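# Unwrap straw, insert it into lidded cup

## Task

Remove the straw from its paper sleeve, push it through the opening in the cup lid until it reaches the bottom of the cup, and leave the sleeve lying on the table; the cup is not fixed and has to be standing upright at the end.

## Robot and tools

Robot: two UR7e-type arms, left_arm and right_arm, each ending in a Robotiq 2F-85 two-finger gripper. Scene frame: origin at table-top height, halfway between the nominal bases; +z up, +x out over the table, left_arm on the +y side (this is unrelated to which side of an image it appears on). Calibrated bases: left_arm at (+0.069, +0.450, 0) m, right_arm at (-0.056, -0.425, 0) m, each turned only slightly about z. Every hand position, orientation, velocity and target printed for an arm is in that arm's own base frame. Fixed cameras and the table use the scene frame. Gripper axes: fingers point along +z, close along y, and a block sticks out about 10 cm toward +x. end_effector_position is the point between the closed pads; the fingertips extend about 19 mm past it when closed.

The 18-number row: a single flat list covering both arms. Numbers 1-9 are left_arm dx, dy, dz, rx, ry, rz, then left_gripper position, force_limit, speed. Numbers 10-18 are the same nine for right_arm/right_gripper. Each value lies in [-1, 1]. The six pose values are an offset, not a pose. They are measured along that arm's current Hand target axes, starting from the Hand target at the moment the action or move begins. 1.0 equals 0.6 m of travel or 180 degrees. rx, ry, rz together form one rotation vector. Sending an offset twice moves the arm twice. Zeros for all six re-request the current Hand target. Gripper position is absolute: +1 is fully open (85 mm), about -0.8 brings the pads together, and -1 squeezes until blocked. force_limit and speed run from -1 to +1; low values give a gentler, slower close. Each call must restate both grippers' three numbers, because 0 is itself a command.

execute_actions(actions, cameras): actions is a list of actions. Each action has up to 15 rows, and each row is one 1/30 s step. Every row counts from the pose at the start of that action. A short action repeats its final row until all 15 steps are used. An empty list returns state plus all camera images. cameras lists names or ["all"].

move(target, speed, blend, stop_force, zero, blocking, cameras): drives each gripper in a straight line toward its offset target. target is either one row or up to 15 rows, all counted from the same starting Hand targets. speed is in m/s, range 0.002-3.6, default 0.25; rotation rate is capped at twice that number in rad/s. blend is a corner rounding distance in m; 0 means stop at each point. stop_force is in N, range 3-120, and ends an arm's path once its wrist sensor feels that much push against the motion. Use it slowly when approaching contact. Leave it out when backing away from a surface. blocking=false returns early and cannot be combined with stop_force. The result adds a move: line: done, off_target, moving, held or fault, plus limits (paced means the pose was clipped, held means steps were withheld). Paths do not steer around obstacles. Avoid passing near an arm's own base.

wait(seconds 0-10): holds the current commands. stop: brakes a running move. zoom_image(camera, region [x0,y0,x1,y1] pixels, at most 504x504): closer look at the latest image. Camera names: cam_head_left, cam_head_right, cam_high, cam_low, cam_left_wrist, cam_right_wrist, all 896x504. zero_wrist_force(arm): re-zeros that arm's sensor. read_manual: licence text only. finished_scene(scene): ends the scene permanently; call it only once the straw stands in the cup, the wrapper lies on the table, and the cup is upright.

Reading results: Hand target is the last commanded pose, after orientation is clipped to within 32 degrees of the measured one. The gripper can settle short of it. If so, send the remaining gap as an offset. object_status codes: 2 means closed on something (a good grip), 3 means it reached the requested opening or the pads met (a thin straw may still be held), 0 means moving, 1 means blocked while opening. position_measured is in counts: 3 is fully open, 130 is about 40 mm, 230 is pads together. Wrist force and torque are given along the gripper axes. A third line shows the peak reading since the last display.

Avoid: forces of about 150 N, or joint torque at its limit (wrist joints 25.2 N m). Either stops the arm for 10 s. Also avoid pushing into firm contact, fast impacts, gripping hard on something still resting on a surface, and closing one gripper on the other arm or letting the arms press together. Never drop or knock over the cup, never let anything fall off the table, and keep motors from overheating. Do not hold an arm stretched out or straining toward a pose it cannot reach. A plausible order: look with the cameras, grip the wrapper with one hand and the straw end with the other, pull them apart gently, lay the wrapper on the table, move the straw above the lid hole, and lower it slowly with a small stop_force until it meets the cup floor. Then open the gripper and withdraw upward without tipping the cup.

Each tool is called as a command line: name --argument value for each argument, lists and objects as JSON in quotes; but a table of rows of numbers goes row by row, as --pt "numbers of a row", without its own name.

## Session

execute_actions --actions '[]'

zoom_image --camera "cam_head_left" --region '[200, 220, 600, 445]'

zoom_image --camera "cam_high" --region '[280, 120, 560, 400]'

Scene clock: 0.00 s.
left_arm: end_effector_position=(+0.9060, -0.2097, +0.2837) position_measured=3 object_status=3 end_effector_quat_wxyz=(-0.162, -0.529, +0.642, -0.530) | right_arm: end_effector_position=(+0.2966, +0.2834, +0.3434) position_measured=3 object_status=3 end_effector_quat_wxyz=(-0.064, +0.759, +0.482, +0.433)
Joint positions: left_arm=[-0.153 -0.565 0.784 -2.683 -2.479 -1.991] | right_arm=[4.646 -0.768 -2.431 -0.782 0.976 3.282]
Joint velocities: within noise
Joint torques (N m): no reading
Wrist force (N): no reading
Wrist torque (N m): no reading
Wrist force, peak (N): no reading
Hand target: left_arm +0.9060, -0.2097, +0.2837; -0.162, -0.529, +0.642, -0.530 | right_arm +0.2966, +0.2834, +0.3434; -0.064, +0.759, +0.482, +0.433
Tool commands: left_gripper/position=+1.0 left_gripper/force_limit=+1.0 left_gripper/speed=+1.0 right_gripper/position=+1.0 right_gripper/force_limit=+1.0 right_gripper/speed=+1.0

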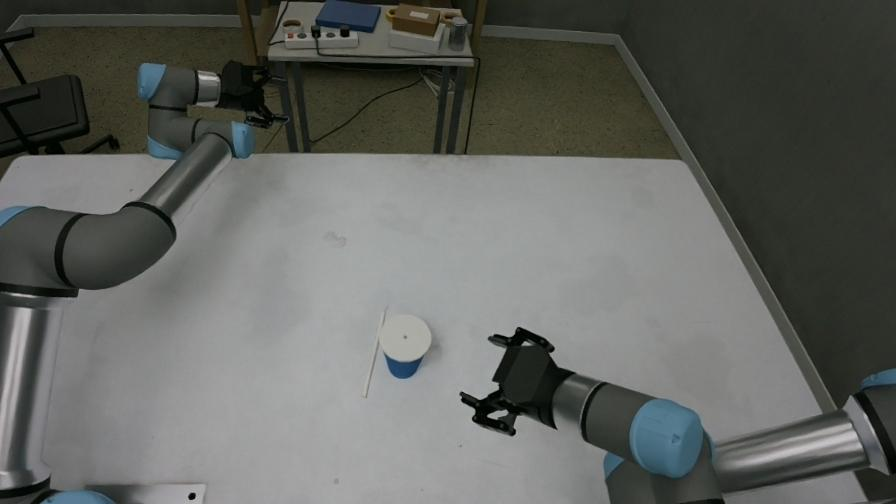

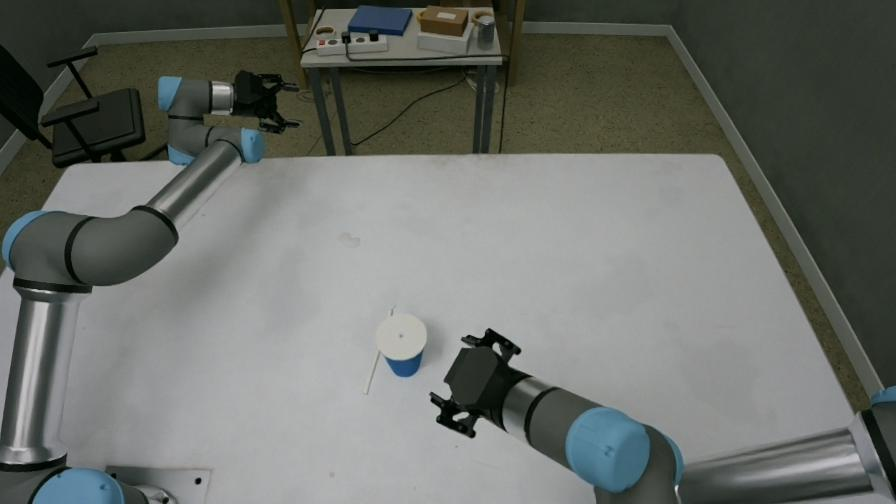

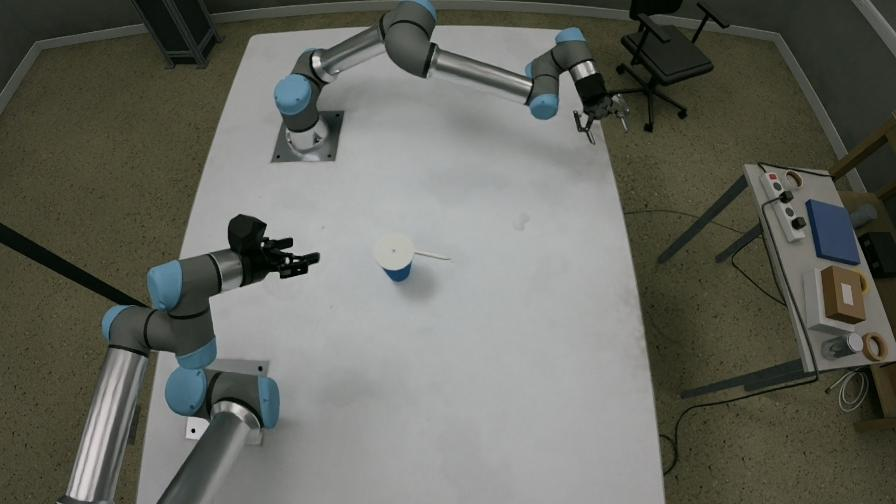

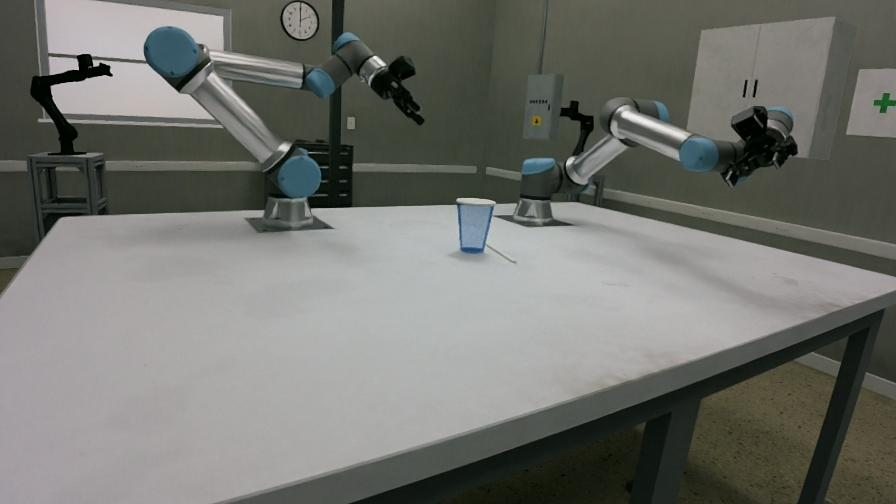

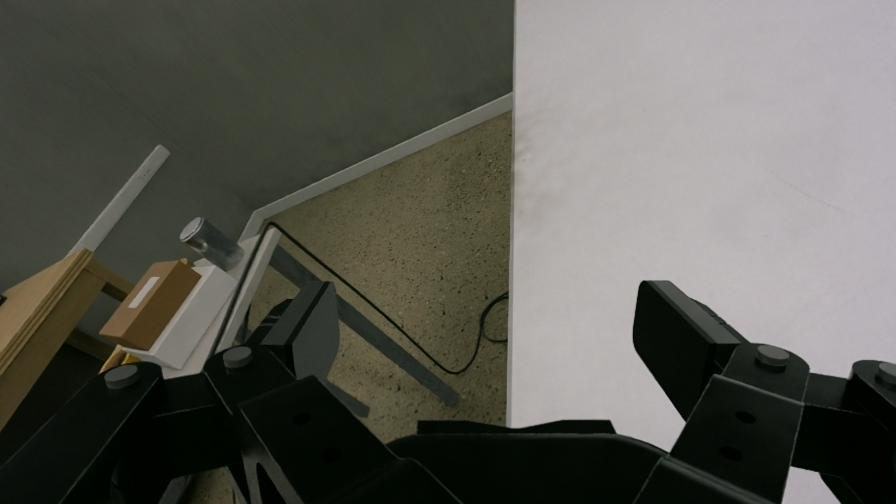

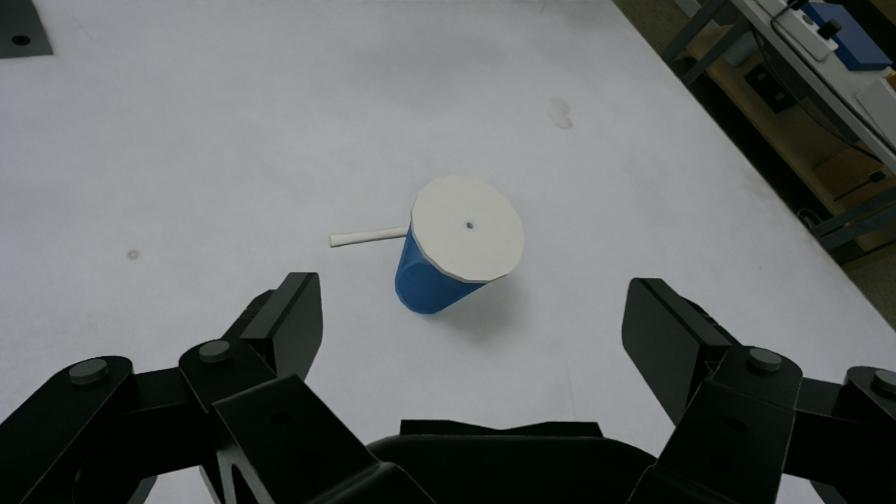

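Scaled by 1.260 from the camera's 896x504 image, which has a finer 1280x720 frame.

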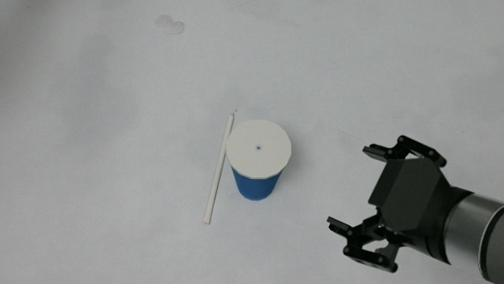

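Scaled by 1.800 from the camera's 896x504 image, which has a finer 1280x720 frame.

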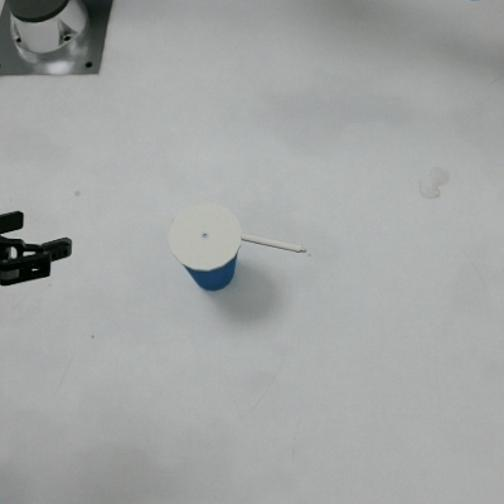

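move --target '[0.2267,0.7395,-0.378,-0.463,0.153,0.706,-0.1,-1,0,0.1195,0.2333,0.5133,-0.0853,-0.2995,0.4099,-0.1,-1,0]' --speed 0.4 --cameras '["cam_left_wrist","cam_right_wrist","cam_high","cam_head_left"]'

Scene clock: 130.77 s.
left_arm: end_effector_position=(+0.8257, -0.1988, +0.2784) position_measured=141 object_status=3 end_effector_quat_wxyz=(-0.148, -0.370, +0.770, -0.499) | right_arm: end_effector_position=(+0.3602, +0.3111, +0.3239) position_measured=141 object_status=3 end_effector_quat_wxyz=(-0.053, +0.857, +0.368, +0.358)
Joint positions: left_arm=[-0.136 -0.742 1.006 -2.347 -2.587 -1.323] | right_arm=[4.394 -1.111 -2.254 -0.739 1.122 3.44]
Joint torques (N m): left_arm=[-2.45 -46 -36.95 -3.86 -0.4 -1.14] | right_arm=[8.81 1.75 25.63 5.21 -1.7 -0.58]
Wrist force (N): left_arm=[-0.3 -0.6 -0.5] | right_arm=[-0.7 0.0 0.4]
Wrist torque (N m): left_arm=[-0.07 0.04 -0.01] | right_arm=[0.07 0.10 0.04]
Wrist force, peak (N): left_arm=[6.8 1.6 -3.7] | right_arm=[-0.3 0.1 1.6]
Hand target: left_arm +0.8257, -0.1989, +0.2784; -0.149, -0.370, +0.770, -0.499 (not the last commanded pose) | right_arm +0.3602, +0.3111, +0.3239; -0.053, +0.857, +0.368, +0.357 (not the last commanded pose)
Off the commanded pose: left_arm 0.435 m, 131 deg | right_arm 0.274 m, 73 deg.
move: held (left_arm; a check stopped the path), off_target (right_arm; braked when a check withheld steps of left_arm); limits=held
pose unreachable (left arm): on one or more control steps of this call, first in action 0 (counted from 0), this arm could not follow its commanded pose, so it was not sent that pose on those steps. It may still have moved: this result reports where it is.
cause: moving toward the commanded pose would bring two parts of the arm too close to each other (its gripper and another part of the arm, with joints 4 (wrist 1) to 6 (wrist 3) between them, 6 mm apart when it was first held).
Images, in order (width x height): cam_head_left 896x504, cam_high 896x504, cam_left_wrist 896x504, cam_right_wrist 896x504.

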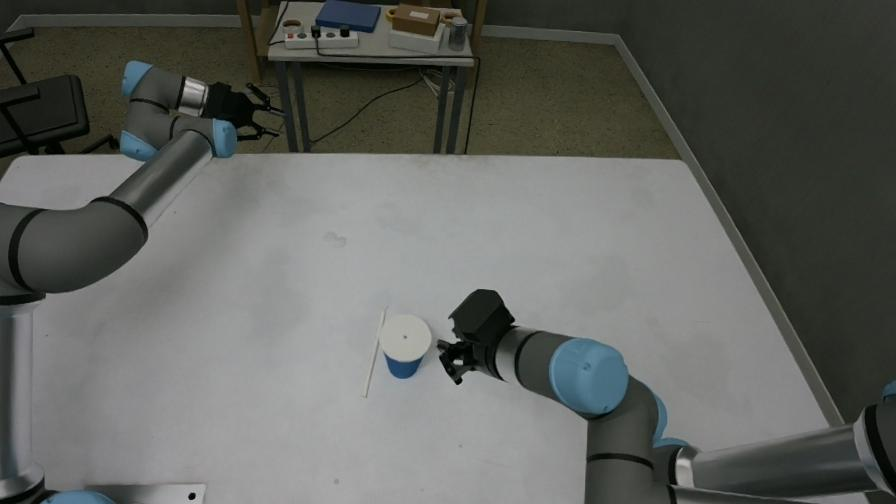

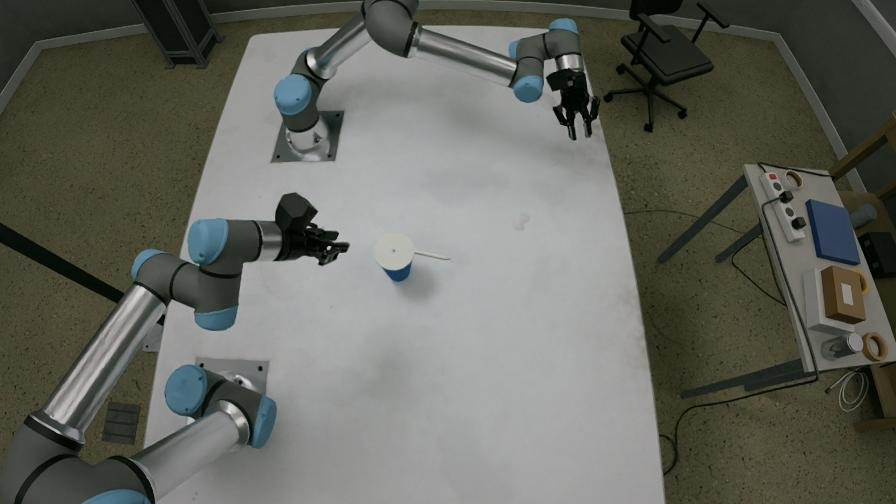

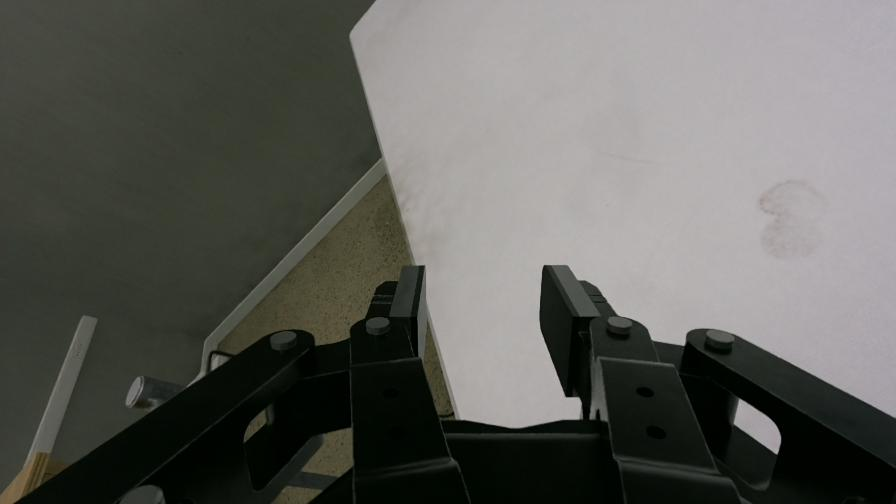

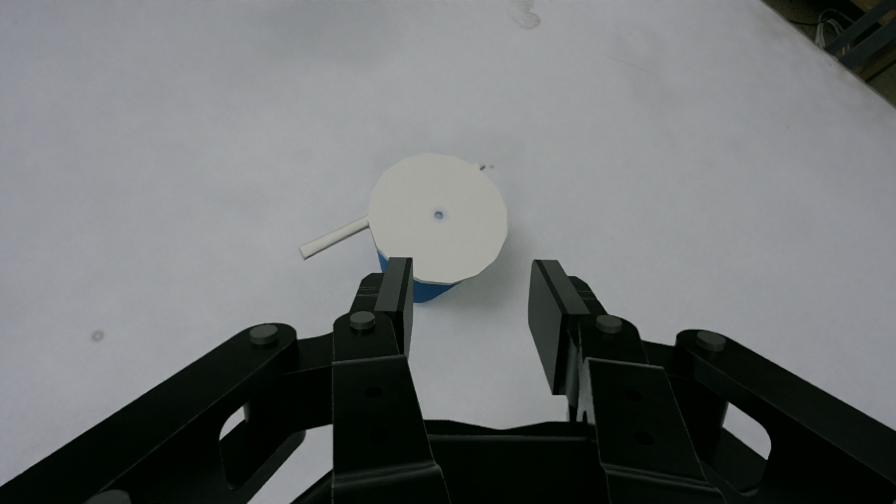

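move --target '[0.187,0.2075,-0.128,-0.258,-0.235,0,-0.1,-1,0,0.215,0.1208,0.384,-0.0674,-0.237,0.325,-0.1,-1,0]' --speed 0.4 --cameras '["cam_right_wrist","cam_high"]'

Scene clock: 181.83 s.
left_arm: end_effector_position=(+0.6490, -0.1503, +0.2989) position_measured=141 object_status=3 end_effector_quat_wxyz=(+0.001, -0.434, +0.901, +0.001) | right_arm: end_effector_position=(+0.6019, +0.4166, +0.2503) position_measured=141 object_status=3 end_effector_quat_wxyz=(-0.001, +0.992, -0.130, +0.000)
Joint positions: left_arm=[-0.43 -1.183 1.183 -1.57 -1.569 -1.327] | right_arm=[3.93 -2.137 -1.041 -1.534 1.571 4.191]
Joint torques (N m): left_arm=[-2.68 -30.43 -37.3 -1.34 0.93 1.21] | right_arm=[12.03 37.23 33.45 1.53 0.69 0.99]
Wrist force (N): left_arm=[0.1 0.9 -1.8] | right_arm=[-2.0 -0.6 0.7]
Wrist torque (N m): left_arm=[0.33 0.12 -0.13] | right_arm=[-0.05 0.11 0.06]
Wrist force, peak (N): left_arm=[1.4 1.0 -2.0] | right_arm=[-2.4 -0.5 -1.1]
Hand target: left_arm +0.6490, -0.1504, +0.2988; +0.001, -0.434, +0.901, +0.001 | right_arm +0.6019, +0.4167, +0.2502; +0.000, +0.992, -0.130, +0.000
Off the commanded pose: left_arm 0.000 m, 0 deg | right_arm 0.000 m, 0 deg.
move: done
Images, in order (width x height): cam_high 896x504, cam_right_wrist 896x504.

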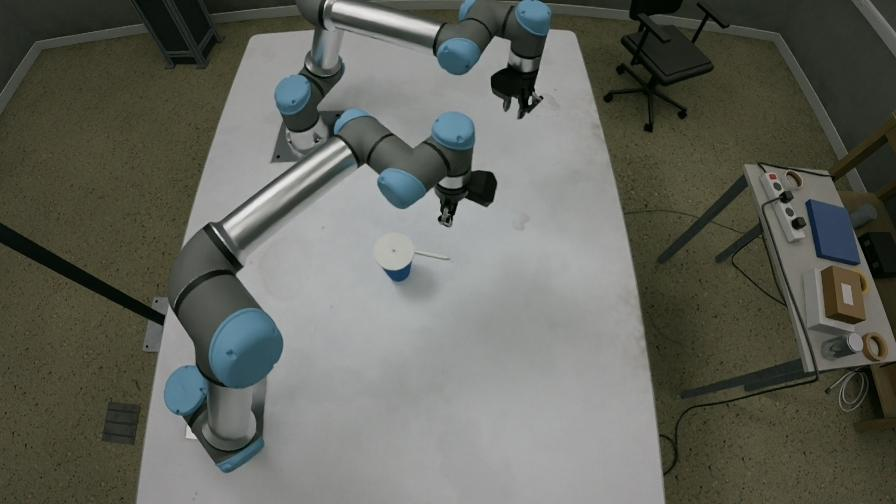

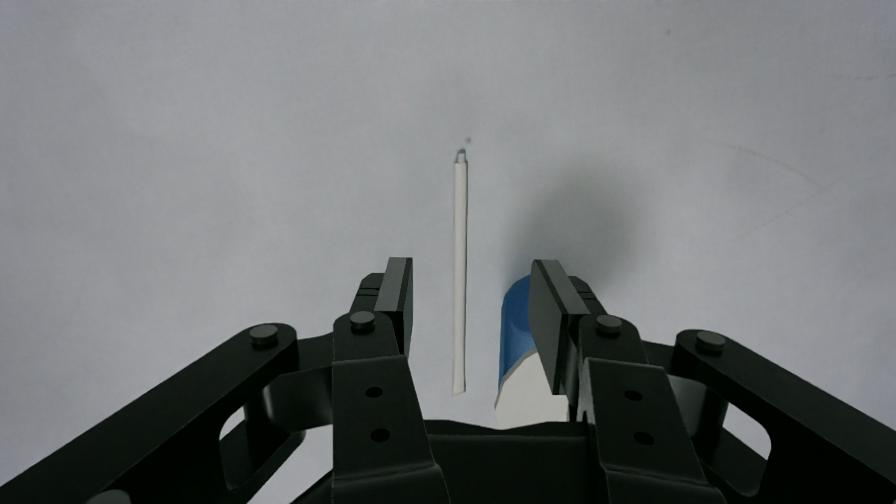

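move --target '[0.146,0.425,0.0815,0,0,0.678,-0.1,-1,0,0.0192,0.0075,0.358,0,0,0,-0.1,-1,0]' --speed 0.35 --cameras '["cam_right_wrist"]'

move --target '[0,0,0,0,0,0,-0.1,-1,0,0,0,0.0325,0,0,0,-0.1,-1,0]' --speed 0.01 --stop_force 5 --cameras '["cam_right_wrist"]'

Scene clock: 241.23 s.
left_arm: end_effector_position=(+0.3950, -0.0597, +0.2500) position_measured=141 object_status=3 end_effector_quat_wxyz=(-0.001, +0.578, +0.816, +0.001) | right_arm: end_effector_position=(+0.6119, +0.4095, +0.0353) position_measured=141 object_status=3 end_effector_quat_wxyz=(+0.000, +0.992, -0.130, +0.000)
Joint positions: left_arm=[-0.492 -1.832 2.001 -1.739 -1.569 0.741] | right_arm=[3.913 -2.292 -1.353 -1.066 1.571 4.174]
Joint torques (N m): left_arm=[6.85 -7.41 -35.61 -4.72 -1.08 2] | right_arm=[-8.62 60.37 30.93 1.39 0.53 -0.74]
Wrist force (N): left_arm=[0.2 0.5 -2.3] | right_arm=[-2.1 -0.2 0.2]
Wrist torque (N m): left_arm=[0.25 0.09 -0.02] | right_arm=[0.01 0.15 0.08]
Wrist force, peak (N): left_arm=[-0.2 0.8 -2.3] | right_arm=[-2.5 0.0 0.5]
Hand target: left_arm +0.3951, -0.0597, +0.2501; -0.001, +0.578, +0.816, +0.001 | right_arm +0.6119, +0.4095, +0.0354; +0.000, +0.992, -0.130, +0.000
Off the commanded pose: left_arm 0.000 m, 0 deg | right_arm 0.000 m, 0 deg.
move: done
Images, in order (width x height): cam_right_wrist 896x504.

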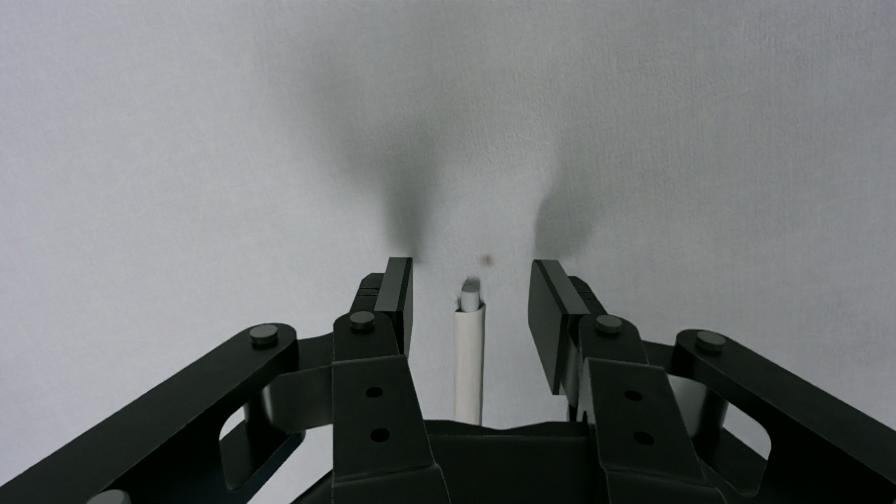

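Scene clock: 243.93 s.
left_arm: end_effector_position=(+0.3951, -0.0597, +0.2501) position_measured=141 object_status=3 end_effector_quat_wxyz=(-0.001, +0.578, +0.816, +0.001) | right_arm: end_effector_position=(+0.6119, +0.4096, +0.0193) position_measured=141 object_status=3 end_effector_quat_wxyz=(+0.000, +0.992, -0.130, +0.000)
Joint positions: left_arm=[-0.492 -1.832 2.001 -1.739 -1.569 0.741] | right_arm=[3.913 -2.312 -1.365 -1.035 1.571 4.174]
Joint torques (N m): left_arm=[6.52 -2.47 -36.74 -4.69 -1.03 2.25] | right_arm=[7.64 54.37 24.35 0.19 -0.07 0.66]
Wrist force (N): left_arm=[-0.2 0.6 -1.8] | right_arm=[-1.3 -1.2 -9.9]
Wrist torque (N m): left_arm=[0.29 0.16 -0.03] | right_arm=[0.28 0.20 0.09]
Wrist force, peak (N): left_arm=[-0.1 1.0 -2.2] | right_arm=[-3.7 2.0 -19.5]
Hand target: left_arm +0.3951, -0.0597, +0.2501; -0.001, +0.578, +0.816, +0.001 | right_arm +0.6119, +0.4096, +0.0193; -0.001, +0.992, -0.130, +0.000 (not the last commanded pose)
Off the commanded pose: left_arm 0.000 m, 0 deg | right_arm 0.003 m, 0 deg.
move: contact (right_arm)
Images, in order (width x height): cam_right_wrist 896x504.

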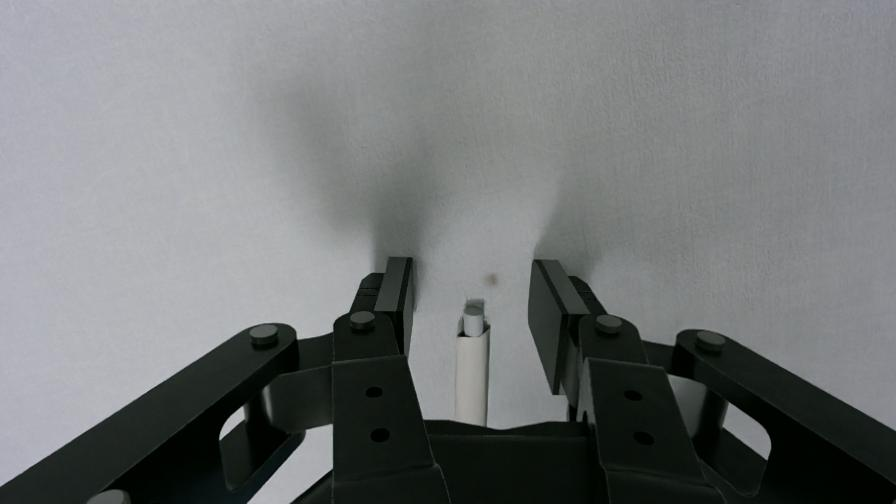

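move --pt "0 0 0 0 0 0 -0.1 -1 0 -0.0025 0 -0.002 0 0 0 -0.1 -1 0" --pt "0 0 0 0 0 0 -0.1 -1 0 -0.0025 0 -0.002 0 0 0 -1 -0.5 -1" --pt "0 0 0 0 0 0 -0.1 -1 0 -0.0025 0 -0.1012 0 0 0 -1 -0.5 -1" --pt "-0.471 -0.16 0.2167 0 0 0 -0.1 -1 0 -0.01 0.1875 -0.1012 0 0 0.3267 -1 -0.5 -1" --speed '[0.05,0.1,0.15,0.3]' --blend '[0,0,0.02,0]' --cameras '["cam_left_wrist","cam_right_wrist","cam_high"]'

Scene clock: 285.03 s.
left_arm: end_effector_position=(+0.3983, -0.3578, +0.1194) position_measured=141 object_status=3 end_effector_quat_wxyz=(+0.000, +0.578, +0.816, +0.001) | right_arm: end_effector_position=(+0.5771, +0.3023, +0.0800) position_measured=220 object_status=2 end_effector_quat_wxyz=(-0.001, +0.800, -0.600, +0.000)
Joint positions: left_arm=[-0.984 -1.373 1.916 -2.112 -1.569 0.248] | right_arm=[3.83 -2.062 -1.615 -1.034 1.571 5.117]
Joint torques (N m): left_arm=[-1 -24.49 -13.61 -1.91 1 1.43] | right_arm=[12.39 31.38 28.8 1.04 -0.95 1.09]
Wrist force (N): left_arm=[0.2 0.6 -1.8] | right_arm=[-1.3 0.0 0.8]
Wrist torque (N m): left_arm=[0.28 0.11 -0.14] | right_arm=[0.02 0.09 0.13]
Wrist force, peak (N): left_arm=[2.0 1.6 -2.9] | right_arm=[-1.9 -1.8 -11.3]
Hand target: left_arm +0.3983, -0.3578, +0.1193; -0.001, +0.578, +0.816, +0.001 | right_arm +0.5771, +0.3024, +0.0799; +0.000, +0.800, -0.600, +0.000
Off the commanded pose: left_arm 0.000 m, 0 deg | right_arm 0.000 m, 0 deg.
move: done
Images, in order (width x height): cam_high 896x504, cam_left_wrist 896x504, cam_right_wrist 896x504.

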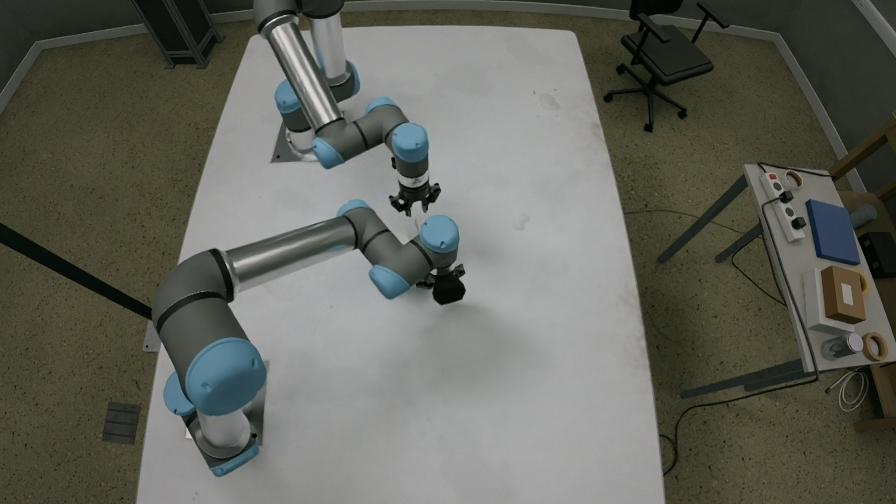

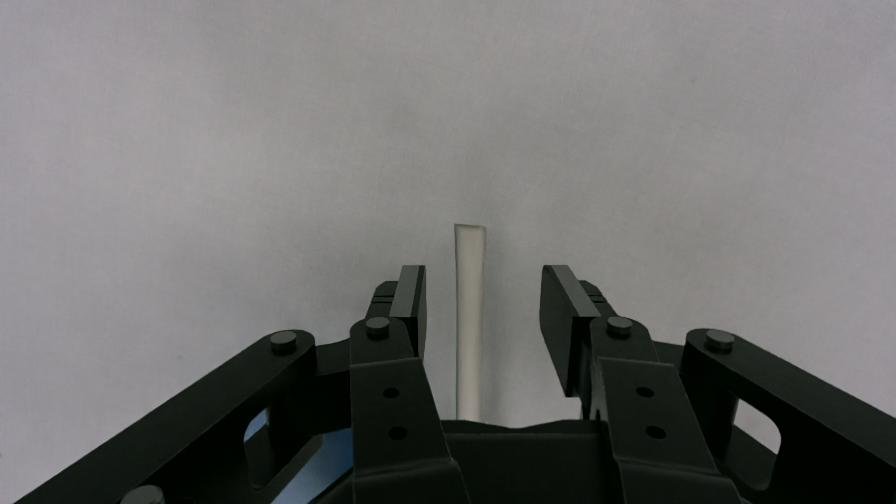

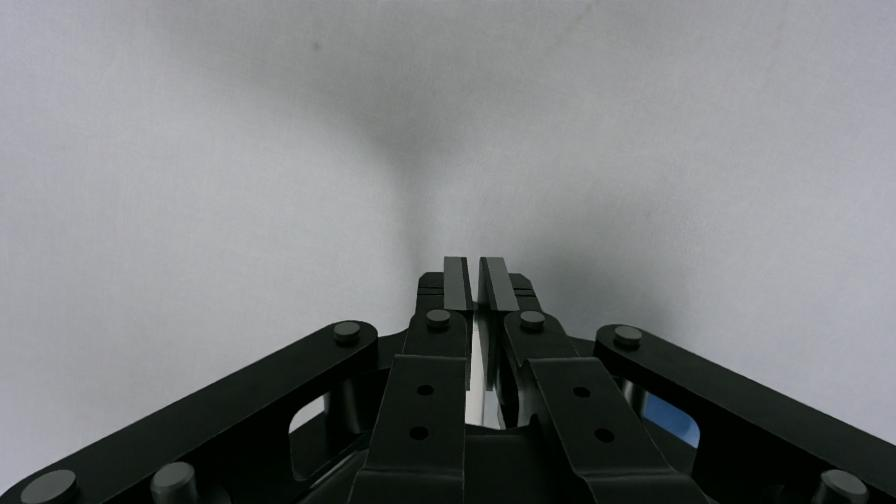

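move --pt "0 -0.0033 0.0792 0 0 0 -0.1 -1 0 0 0 0 0 0 0 -1 -0.5 -1" --pt "0 -0.0033 0.0792 0 0 0 -1 -0.3 -1 0 0 0 0 0 0 -1 -0.5 -1" --pt "0.19 -0.0033 0.0792 0 0 0 -1 -0.3 -1 0.19 0 0 0 0 0 -1 -0.5 -1" --speed '[0.12,0.1,0.08]' --cameras '["cam_left_wrist","cam_right_wrist","cam_low","cam_high"]'

zoom_image --camera "cam_high" --region '[360, 130, 520, 330]'

zoom_image --camera "cam_low" --region '[400, 150, 600, 290]'

Scene clock: 322.60 s.
left_arm: end_effector_position=(+0.3586, -0.2508, +0.0721) position_measured=231 object_status=3 end_effector_quat_wxyz=(+0.000, +0.578, +0.816, +0.001) | right_arm: end_effector_position=(+0.6090, +0.1928, +0.0798) position_measured=220 object_status=2 end_effector_quat_wxyz=(+0.000, +0.800, -0.600, +0.000)
Joint positions: left_arm=[-0.921 -1.52 2.237 -2.286 -1.569 0.312] | right_arm=[3.658 -2.036 -1.657 -1.019 1.572 4.946]
Joint torques (N m): left_arm=[-6.65 -9.93 -30.94 -1.26 0.86 -2.34] | right_arm=[11.42 42.49 26.12 3.58 0.93 1.8]
Wrist force (N): left_arm=[-0.4 0.7 -2.1] | right_arm=[-2.0 -0.2 1.0]
Wrist torque (N m): left_arm=[0.30 0.20 -0.14] | right_arm=[-0.03 0.16 0.06]
Wrist force, peak (N): left_arm=[-4.8 0.6 -2.2] | right_arm=[-5.6 0.1 1.5]
Hand target: left_arm +0.3586, -0.2508, +0.0721; -0.001, +0.578, +0.816, +0.001 | right_arm +0.6090, +0.1929, +0.0798; +0.000, +0.800, -0.600, +0.000
Off the commanded pose: left_arm 0.000 m, 0 deg | right_arm 0.000 m, 0 deg.
move: done
Images, in order (width x height): cam_high 896x504, cam_low 896x504, cam_left_wrist 896x504, cam_right_wrist 896x504.

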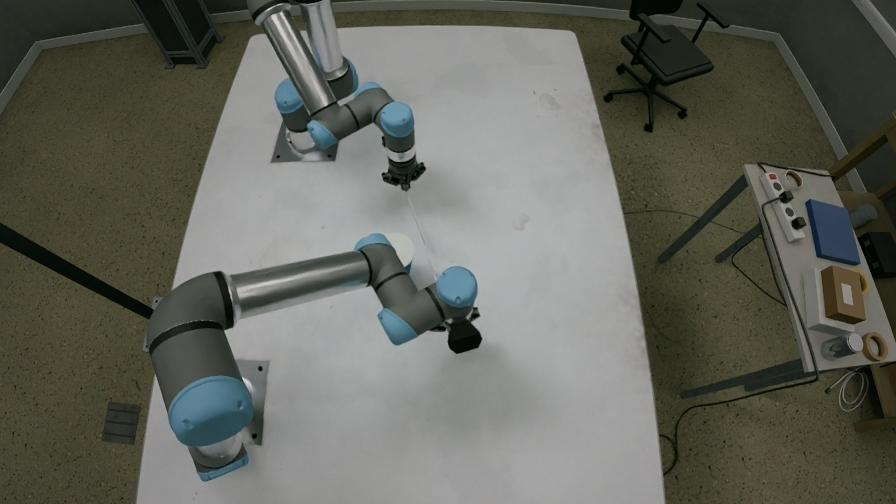

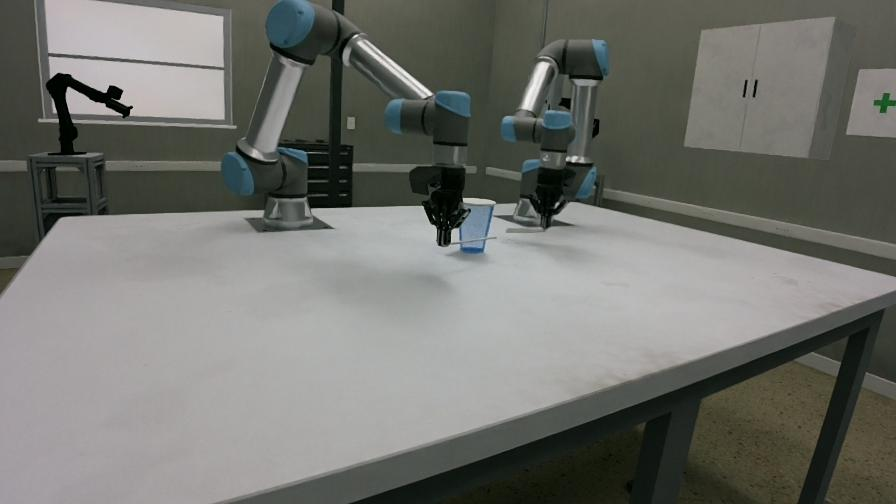

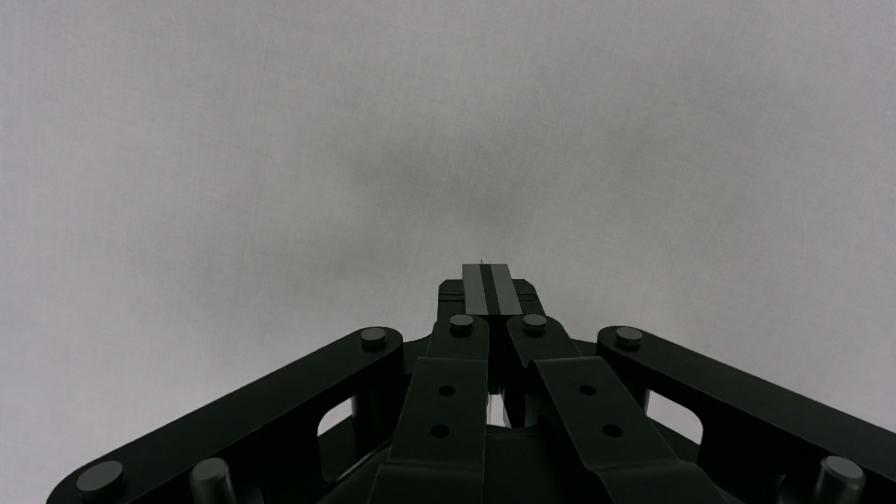

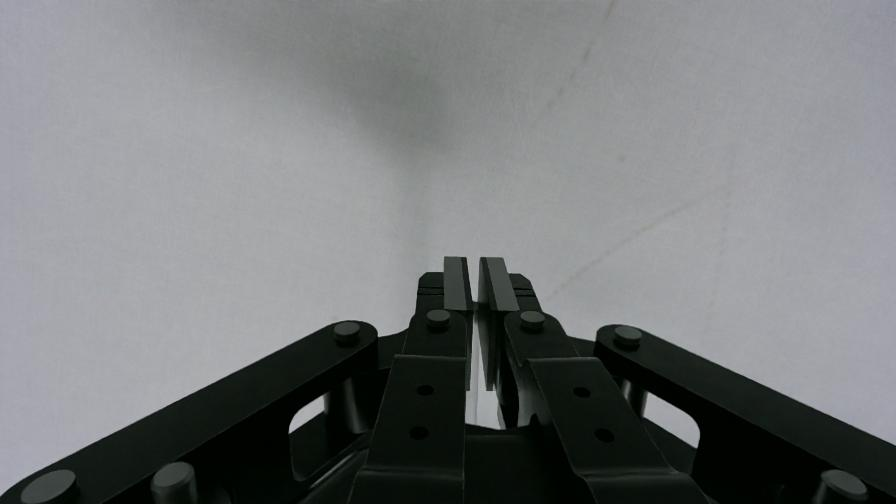

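Scaled by 2.520 from the camera's 896x504 image, which has a finer 1280x720 frame.

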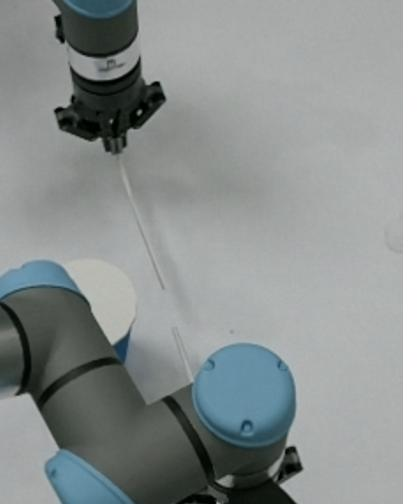

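Scaled by 2.520 from the camera's 896x504 image, which has a finer 1280x720 frame.

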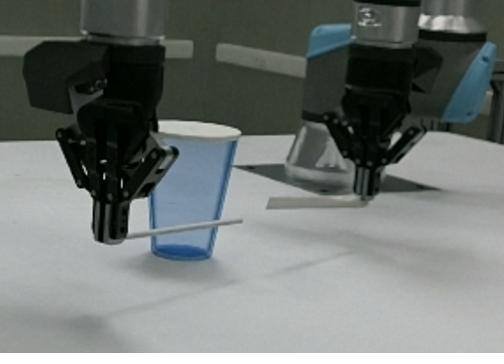

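move --pt "0 0 0.0842 0 0 0 -1 -0.3 -1 0 0 -0.417 0.256 0.141 -0.256 -1 -0.5 -1" --pt "0 0 0.0842 0 0 0 -1 -0.3 -1 -0.3565 0.1729 -0.5 0.512 0.2825 -0.512 -1 -0.5 -1" --pt "0 0 0.0842 0 0 0 0.2 -0.3 -0.5 -0.3565 0.1729 -0.5 0.512 0.2825 -0.512 -1 -0.5 -1" --speed '[0.33,0.33,0.2]' --blend '[0.04,0,0]' --cameras '[]'

move --pt "0 0 -0.0833 0 0 0 0.2 -0.3 -0.5 0 0 0 0 0 0 -1 -0.5 -1" --pt "-0.152 -0.126 -0.3322 0 -0.222 0 0.2 -0.3 -0.5 0 0 0 0 0 0 -1 -0.5 -1" --speed 0.25 --blend '[0.02,0]' --cameras '["cam_left_wrist","cam_high","cam_head_left"]'

zoom_image --camera "cam_left_wrist" --region '[340, 180, 580, 420]'

Scene clock: 373.43 s.
left_arm: end_effector_position=(+0.3586, -0.2507, +0.0215) position_measured=104 object_status=0 end_effector_quat_wxyz=(-0.001, +0.578, +0.816, +0.001) | right_arm: end_effector_position=(+0.4495, +0.3690, +0.3800) position_measured=220 object_status=2 end_effector_quat_wxyz=(-0.290, +0.645, +0.289, +0.645)
Joint positions: left_arm=[-0.921 -1.409 2.292 -2.453 -1.569 0.312] | right_arm=[4.123 -1.698 -2.33 0.886 1.434 3.144]
Joint torques (N m): left_arm=[1.15 -26.31 -28.74 -4.59 0.91 1.84] | right_arm=[-13.28 31.65 9.5 3.92 1.22 -1.6]
Wrist force (N): left_arm=[0.0 0.5 -2.1] | right_arm=[-0.3 1.8 0.6]
Wrist torque (N m): left_arm=[0.27 0.14 -0.12] | right_arm=[0.42 -0.03 -0.09]
Wrist force, peak (N): left_arm=[4.2 9.9 -60.0] | right_arm=[-1.7 -0.8 2.4]
Hand target: left_arm +0.3586, -0.2507, +0.0215; -0.001, +0.578, +0.816, +0.001 | right_arm +0.4495, +0.3690, +0.3800; -0.290, +0.645, +0.289, +0.645
Off the commanded pose: left_arm 0.000 m, 0 deg | right_arm 0.000 m, 0 deg.
move: done
No camera images: "cameras" was empty.

Scene clock: 375.53 s.
left_arm: end_effector_position=(+0.3175, -0.3622, +0.2205) position_measured=104 object_status=3 end_effector_quat_wxyz=(+0.278, +0.544, +0.767, -0.196) | right_arm: end_effector_position=(+0.4495, +0.3690, +0.3800) position_measured=220 object_status=2 end_effector_quat_wxyz=(-0.290, +0.645, +0.289, +0.645)
Joint positions: left_arm=[-1.077 -1.792 2.395 -2.864 -1.669 0.12] | right_arm=[4.123 -1.698 -2.33 0.886 1.434 3.144]
Joint torques (N m): left_arm=[2.69 -1.18 -33.28 -5.74 -0.73 1.39] | right_arm=[-12.71 31.29 10.2 3.77 1.31 -1.69]
Wrist force (N): left_arm=[-1.1 1.0 -2.5] | right_arm=[-0.6 1.6 0.5]
Wrist torque (N m): left_arm=[0.26 0.11 -0.43] | right_arm=[0.39 0.01 -0.10]
Wrist force, peak (N): left_arm=[0.1 1.4 -3.8] | right_arm=[-0.2 2.1 0.5]
Hand target: left_arm +0.3175, -0.3623, +0.2206; +0.278, +0.544, +0.767, -0.197 | right_arm +0.4495, +0.3690, +0.3800; -0.290, +0.645, +0.289, +0.645
Off the commanded pose: left_arm 0.000 m, 0 deg | right_arm 0.000 m, 0 deg.
move: done
Images, in order (width x height): cam_head_left 896x504, cam_high 896x504, cam_left_wrist 896x504.

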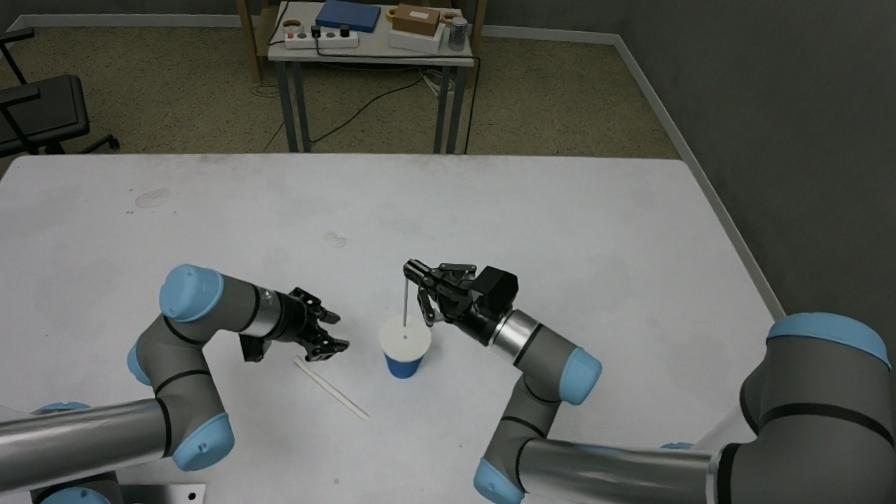

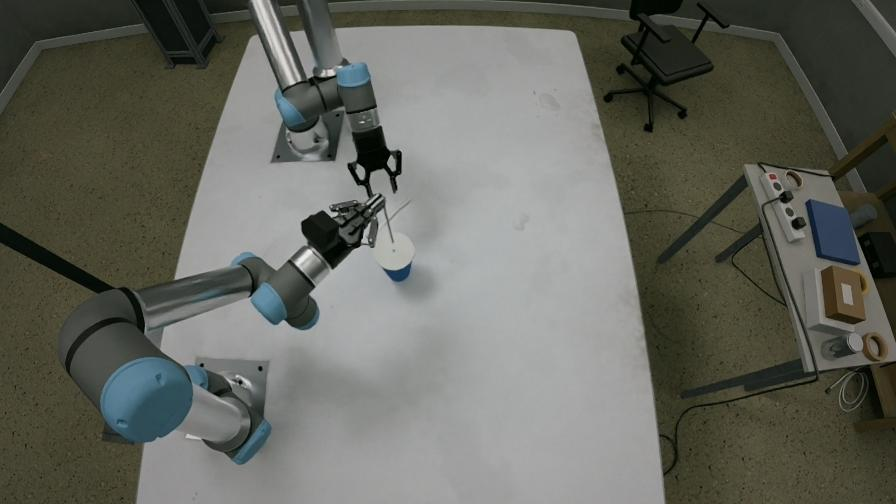

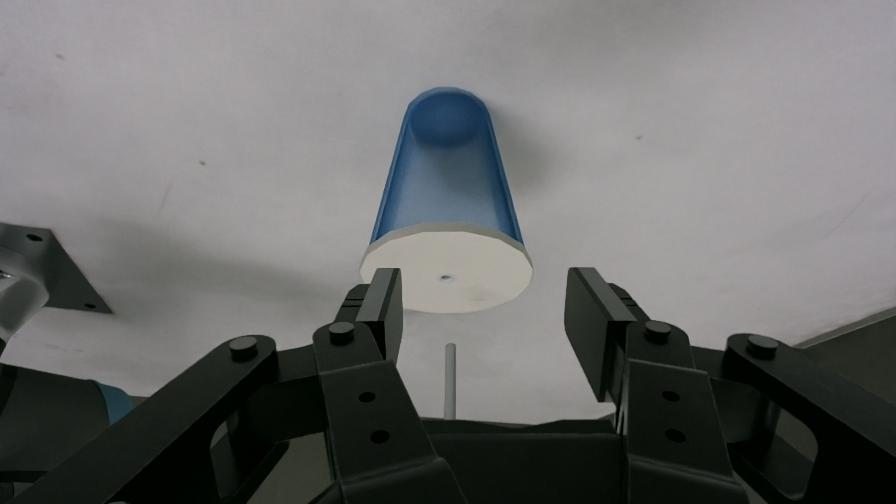

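Scaled by 2.100 from the camera's 896x504 image, which has a finer 1280x720 frame.

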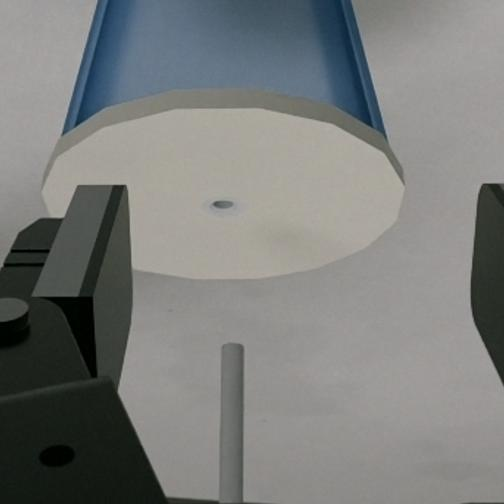

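move --target '[-0.1037,0.2005,0.087,0.2143,0,0.2553,0.2,-0.3,-0.5,-0.055,0.0165,-0.0148,0,0,0,-1,-0.5,-1]' --speed 0.25 --cameras '["cam_left_wrist"]'

zoom_image --camera "cam_left_wrist" --region '[340, 180, 580, 420]'

Scene clock: 420.27 s.
left_arm: end_effector_position=(+0.4579, -0.3989, +0.2204) position_measured=104 object_status=3 end_effector_quat_wxyz=(+0.142, +0.854, +0.393, -0.310) end_effector_velocity=(-0.001, +0.000, +0.000) end_effector_angular_velocity=(+0.001, +0.002, -0.004) | right_arm: end_effector_position=(+0.4509, +0.3557, +0.3468) position_measured=220 object_status=2 end_effector_quat_wxyz=(-0.290, +0.645, +0.289, +0.645)
Joint positions: left_arm=[-0.665 -1.215 1.579 -1.896 -2.266 1.628] | right_arm=[4.094 -1.775 -2.373 1.007 1.463 3.144]
Joint velocities: left_arm=[0 0 0 0.005 0 0.004] | right_arm=[within noise]
Joint torques (N m): left_arm=[-6.66 -39.46 -32.03 -0.42 -1.69 2.05] | right_arm=[1.75 32.96 21.29 0.42 -0.9 -1.03]
Wrist force (N): left_arm=[-0.8 1.0 -2.8] | right_arm=[-0.7 1.7 0.5]
Wrist torque (N m): left_arm=[0.25 0.04 -0.33] | right_arm=[0.46 0.03 -0.13]
Wrist force, peak (N): left_arm=[-0.8 2.3 -3.2] | right_arm=[-0.9 2.0 0.6]
Hand target: left_arm +0.4579, -0.3990, +0.2205; +0.142, +0.854, +0.393, -0.310 | right_arm +0.4509, +0.3558, +0.3469; -0.290, +0.645, +0.289, +0.645
Off the commanded pose: left_arm 0.000 m, 0 deg | right_arm 0.000 m, 0 deg.
move: done
Images, in order (width x height): cam_left_wrist 896x504.

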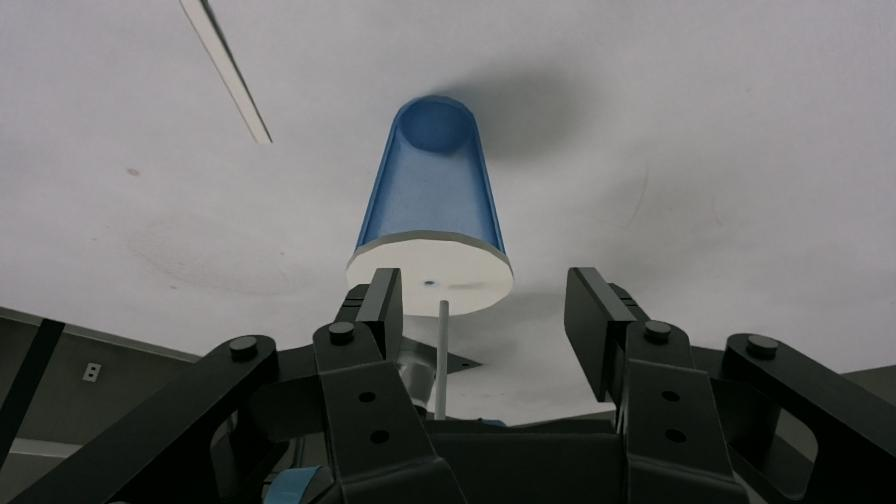

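Scaled by 2.100 from the camera's 896x504 image, which has a finer 1280x720 frame.

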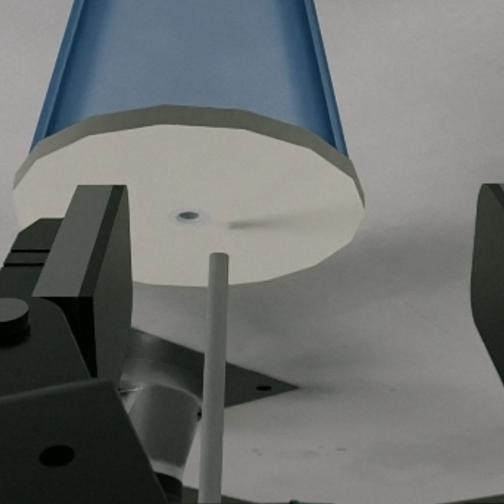

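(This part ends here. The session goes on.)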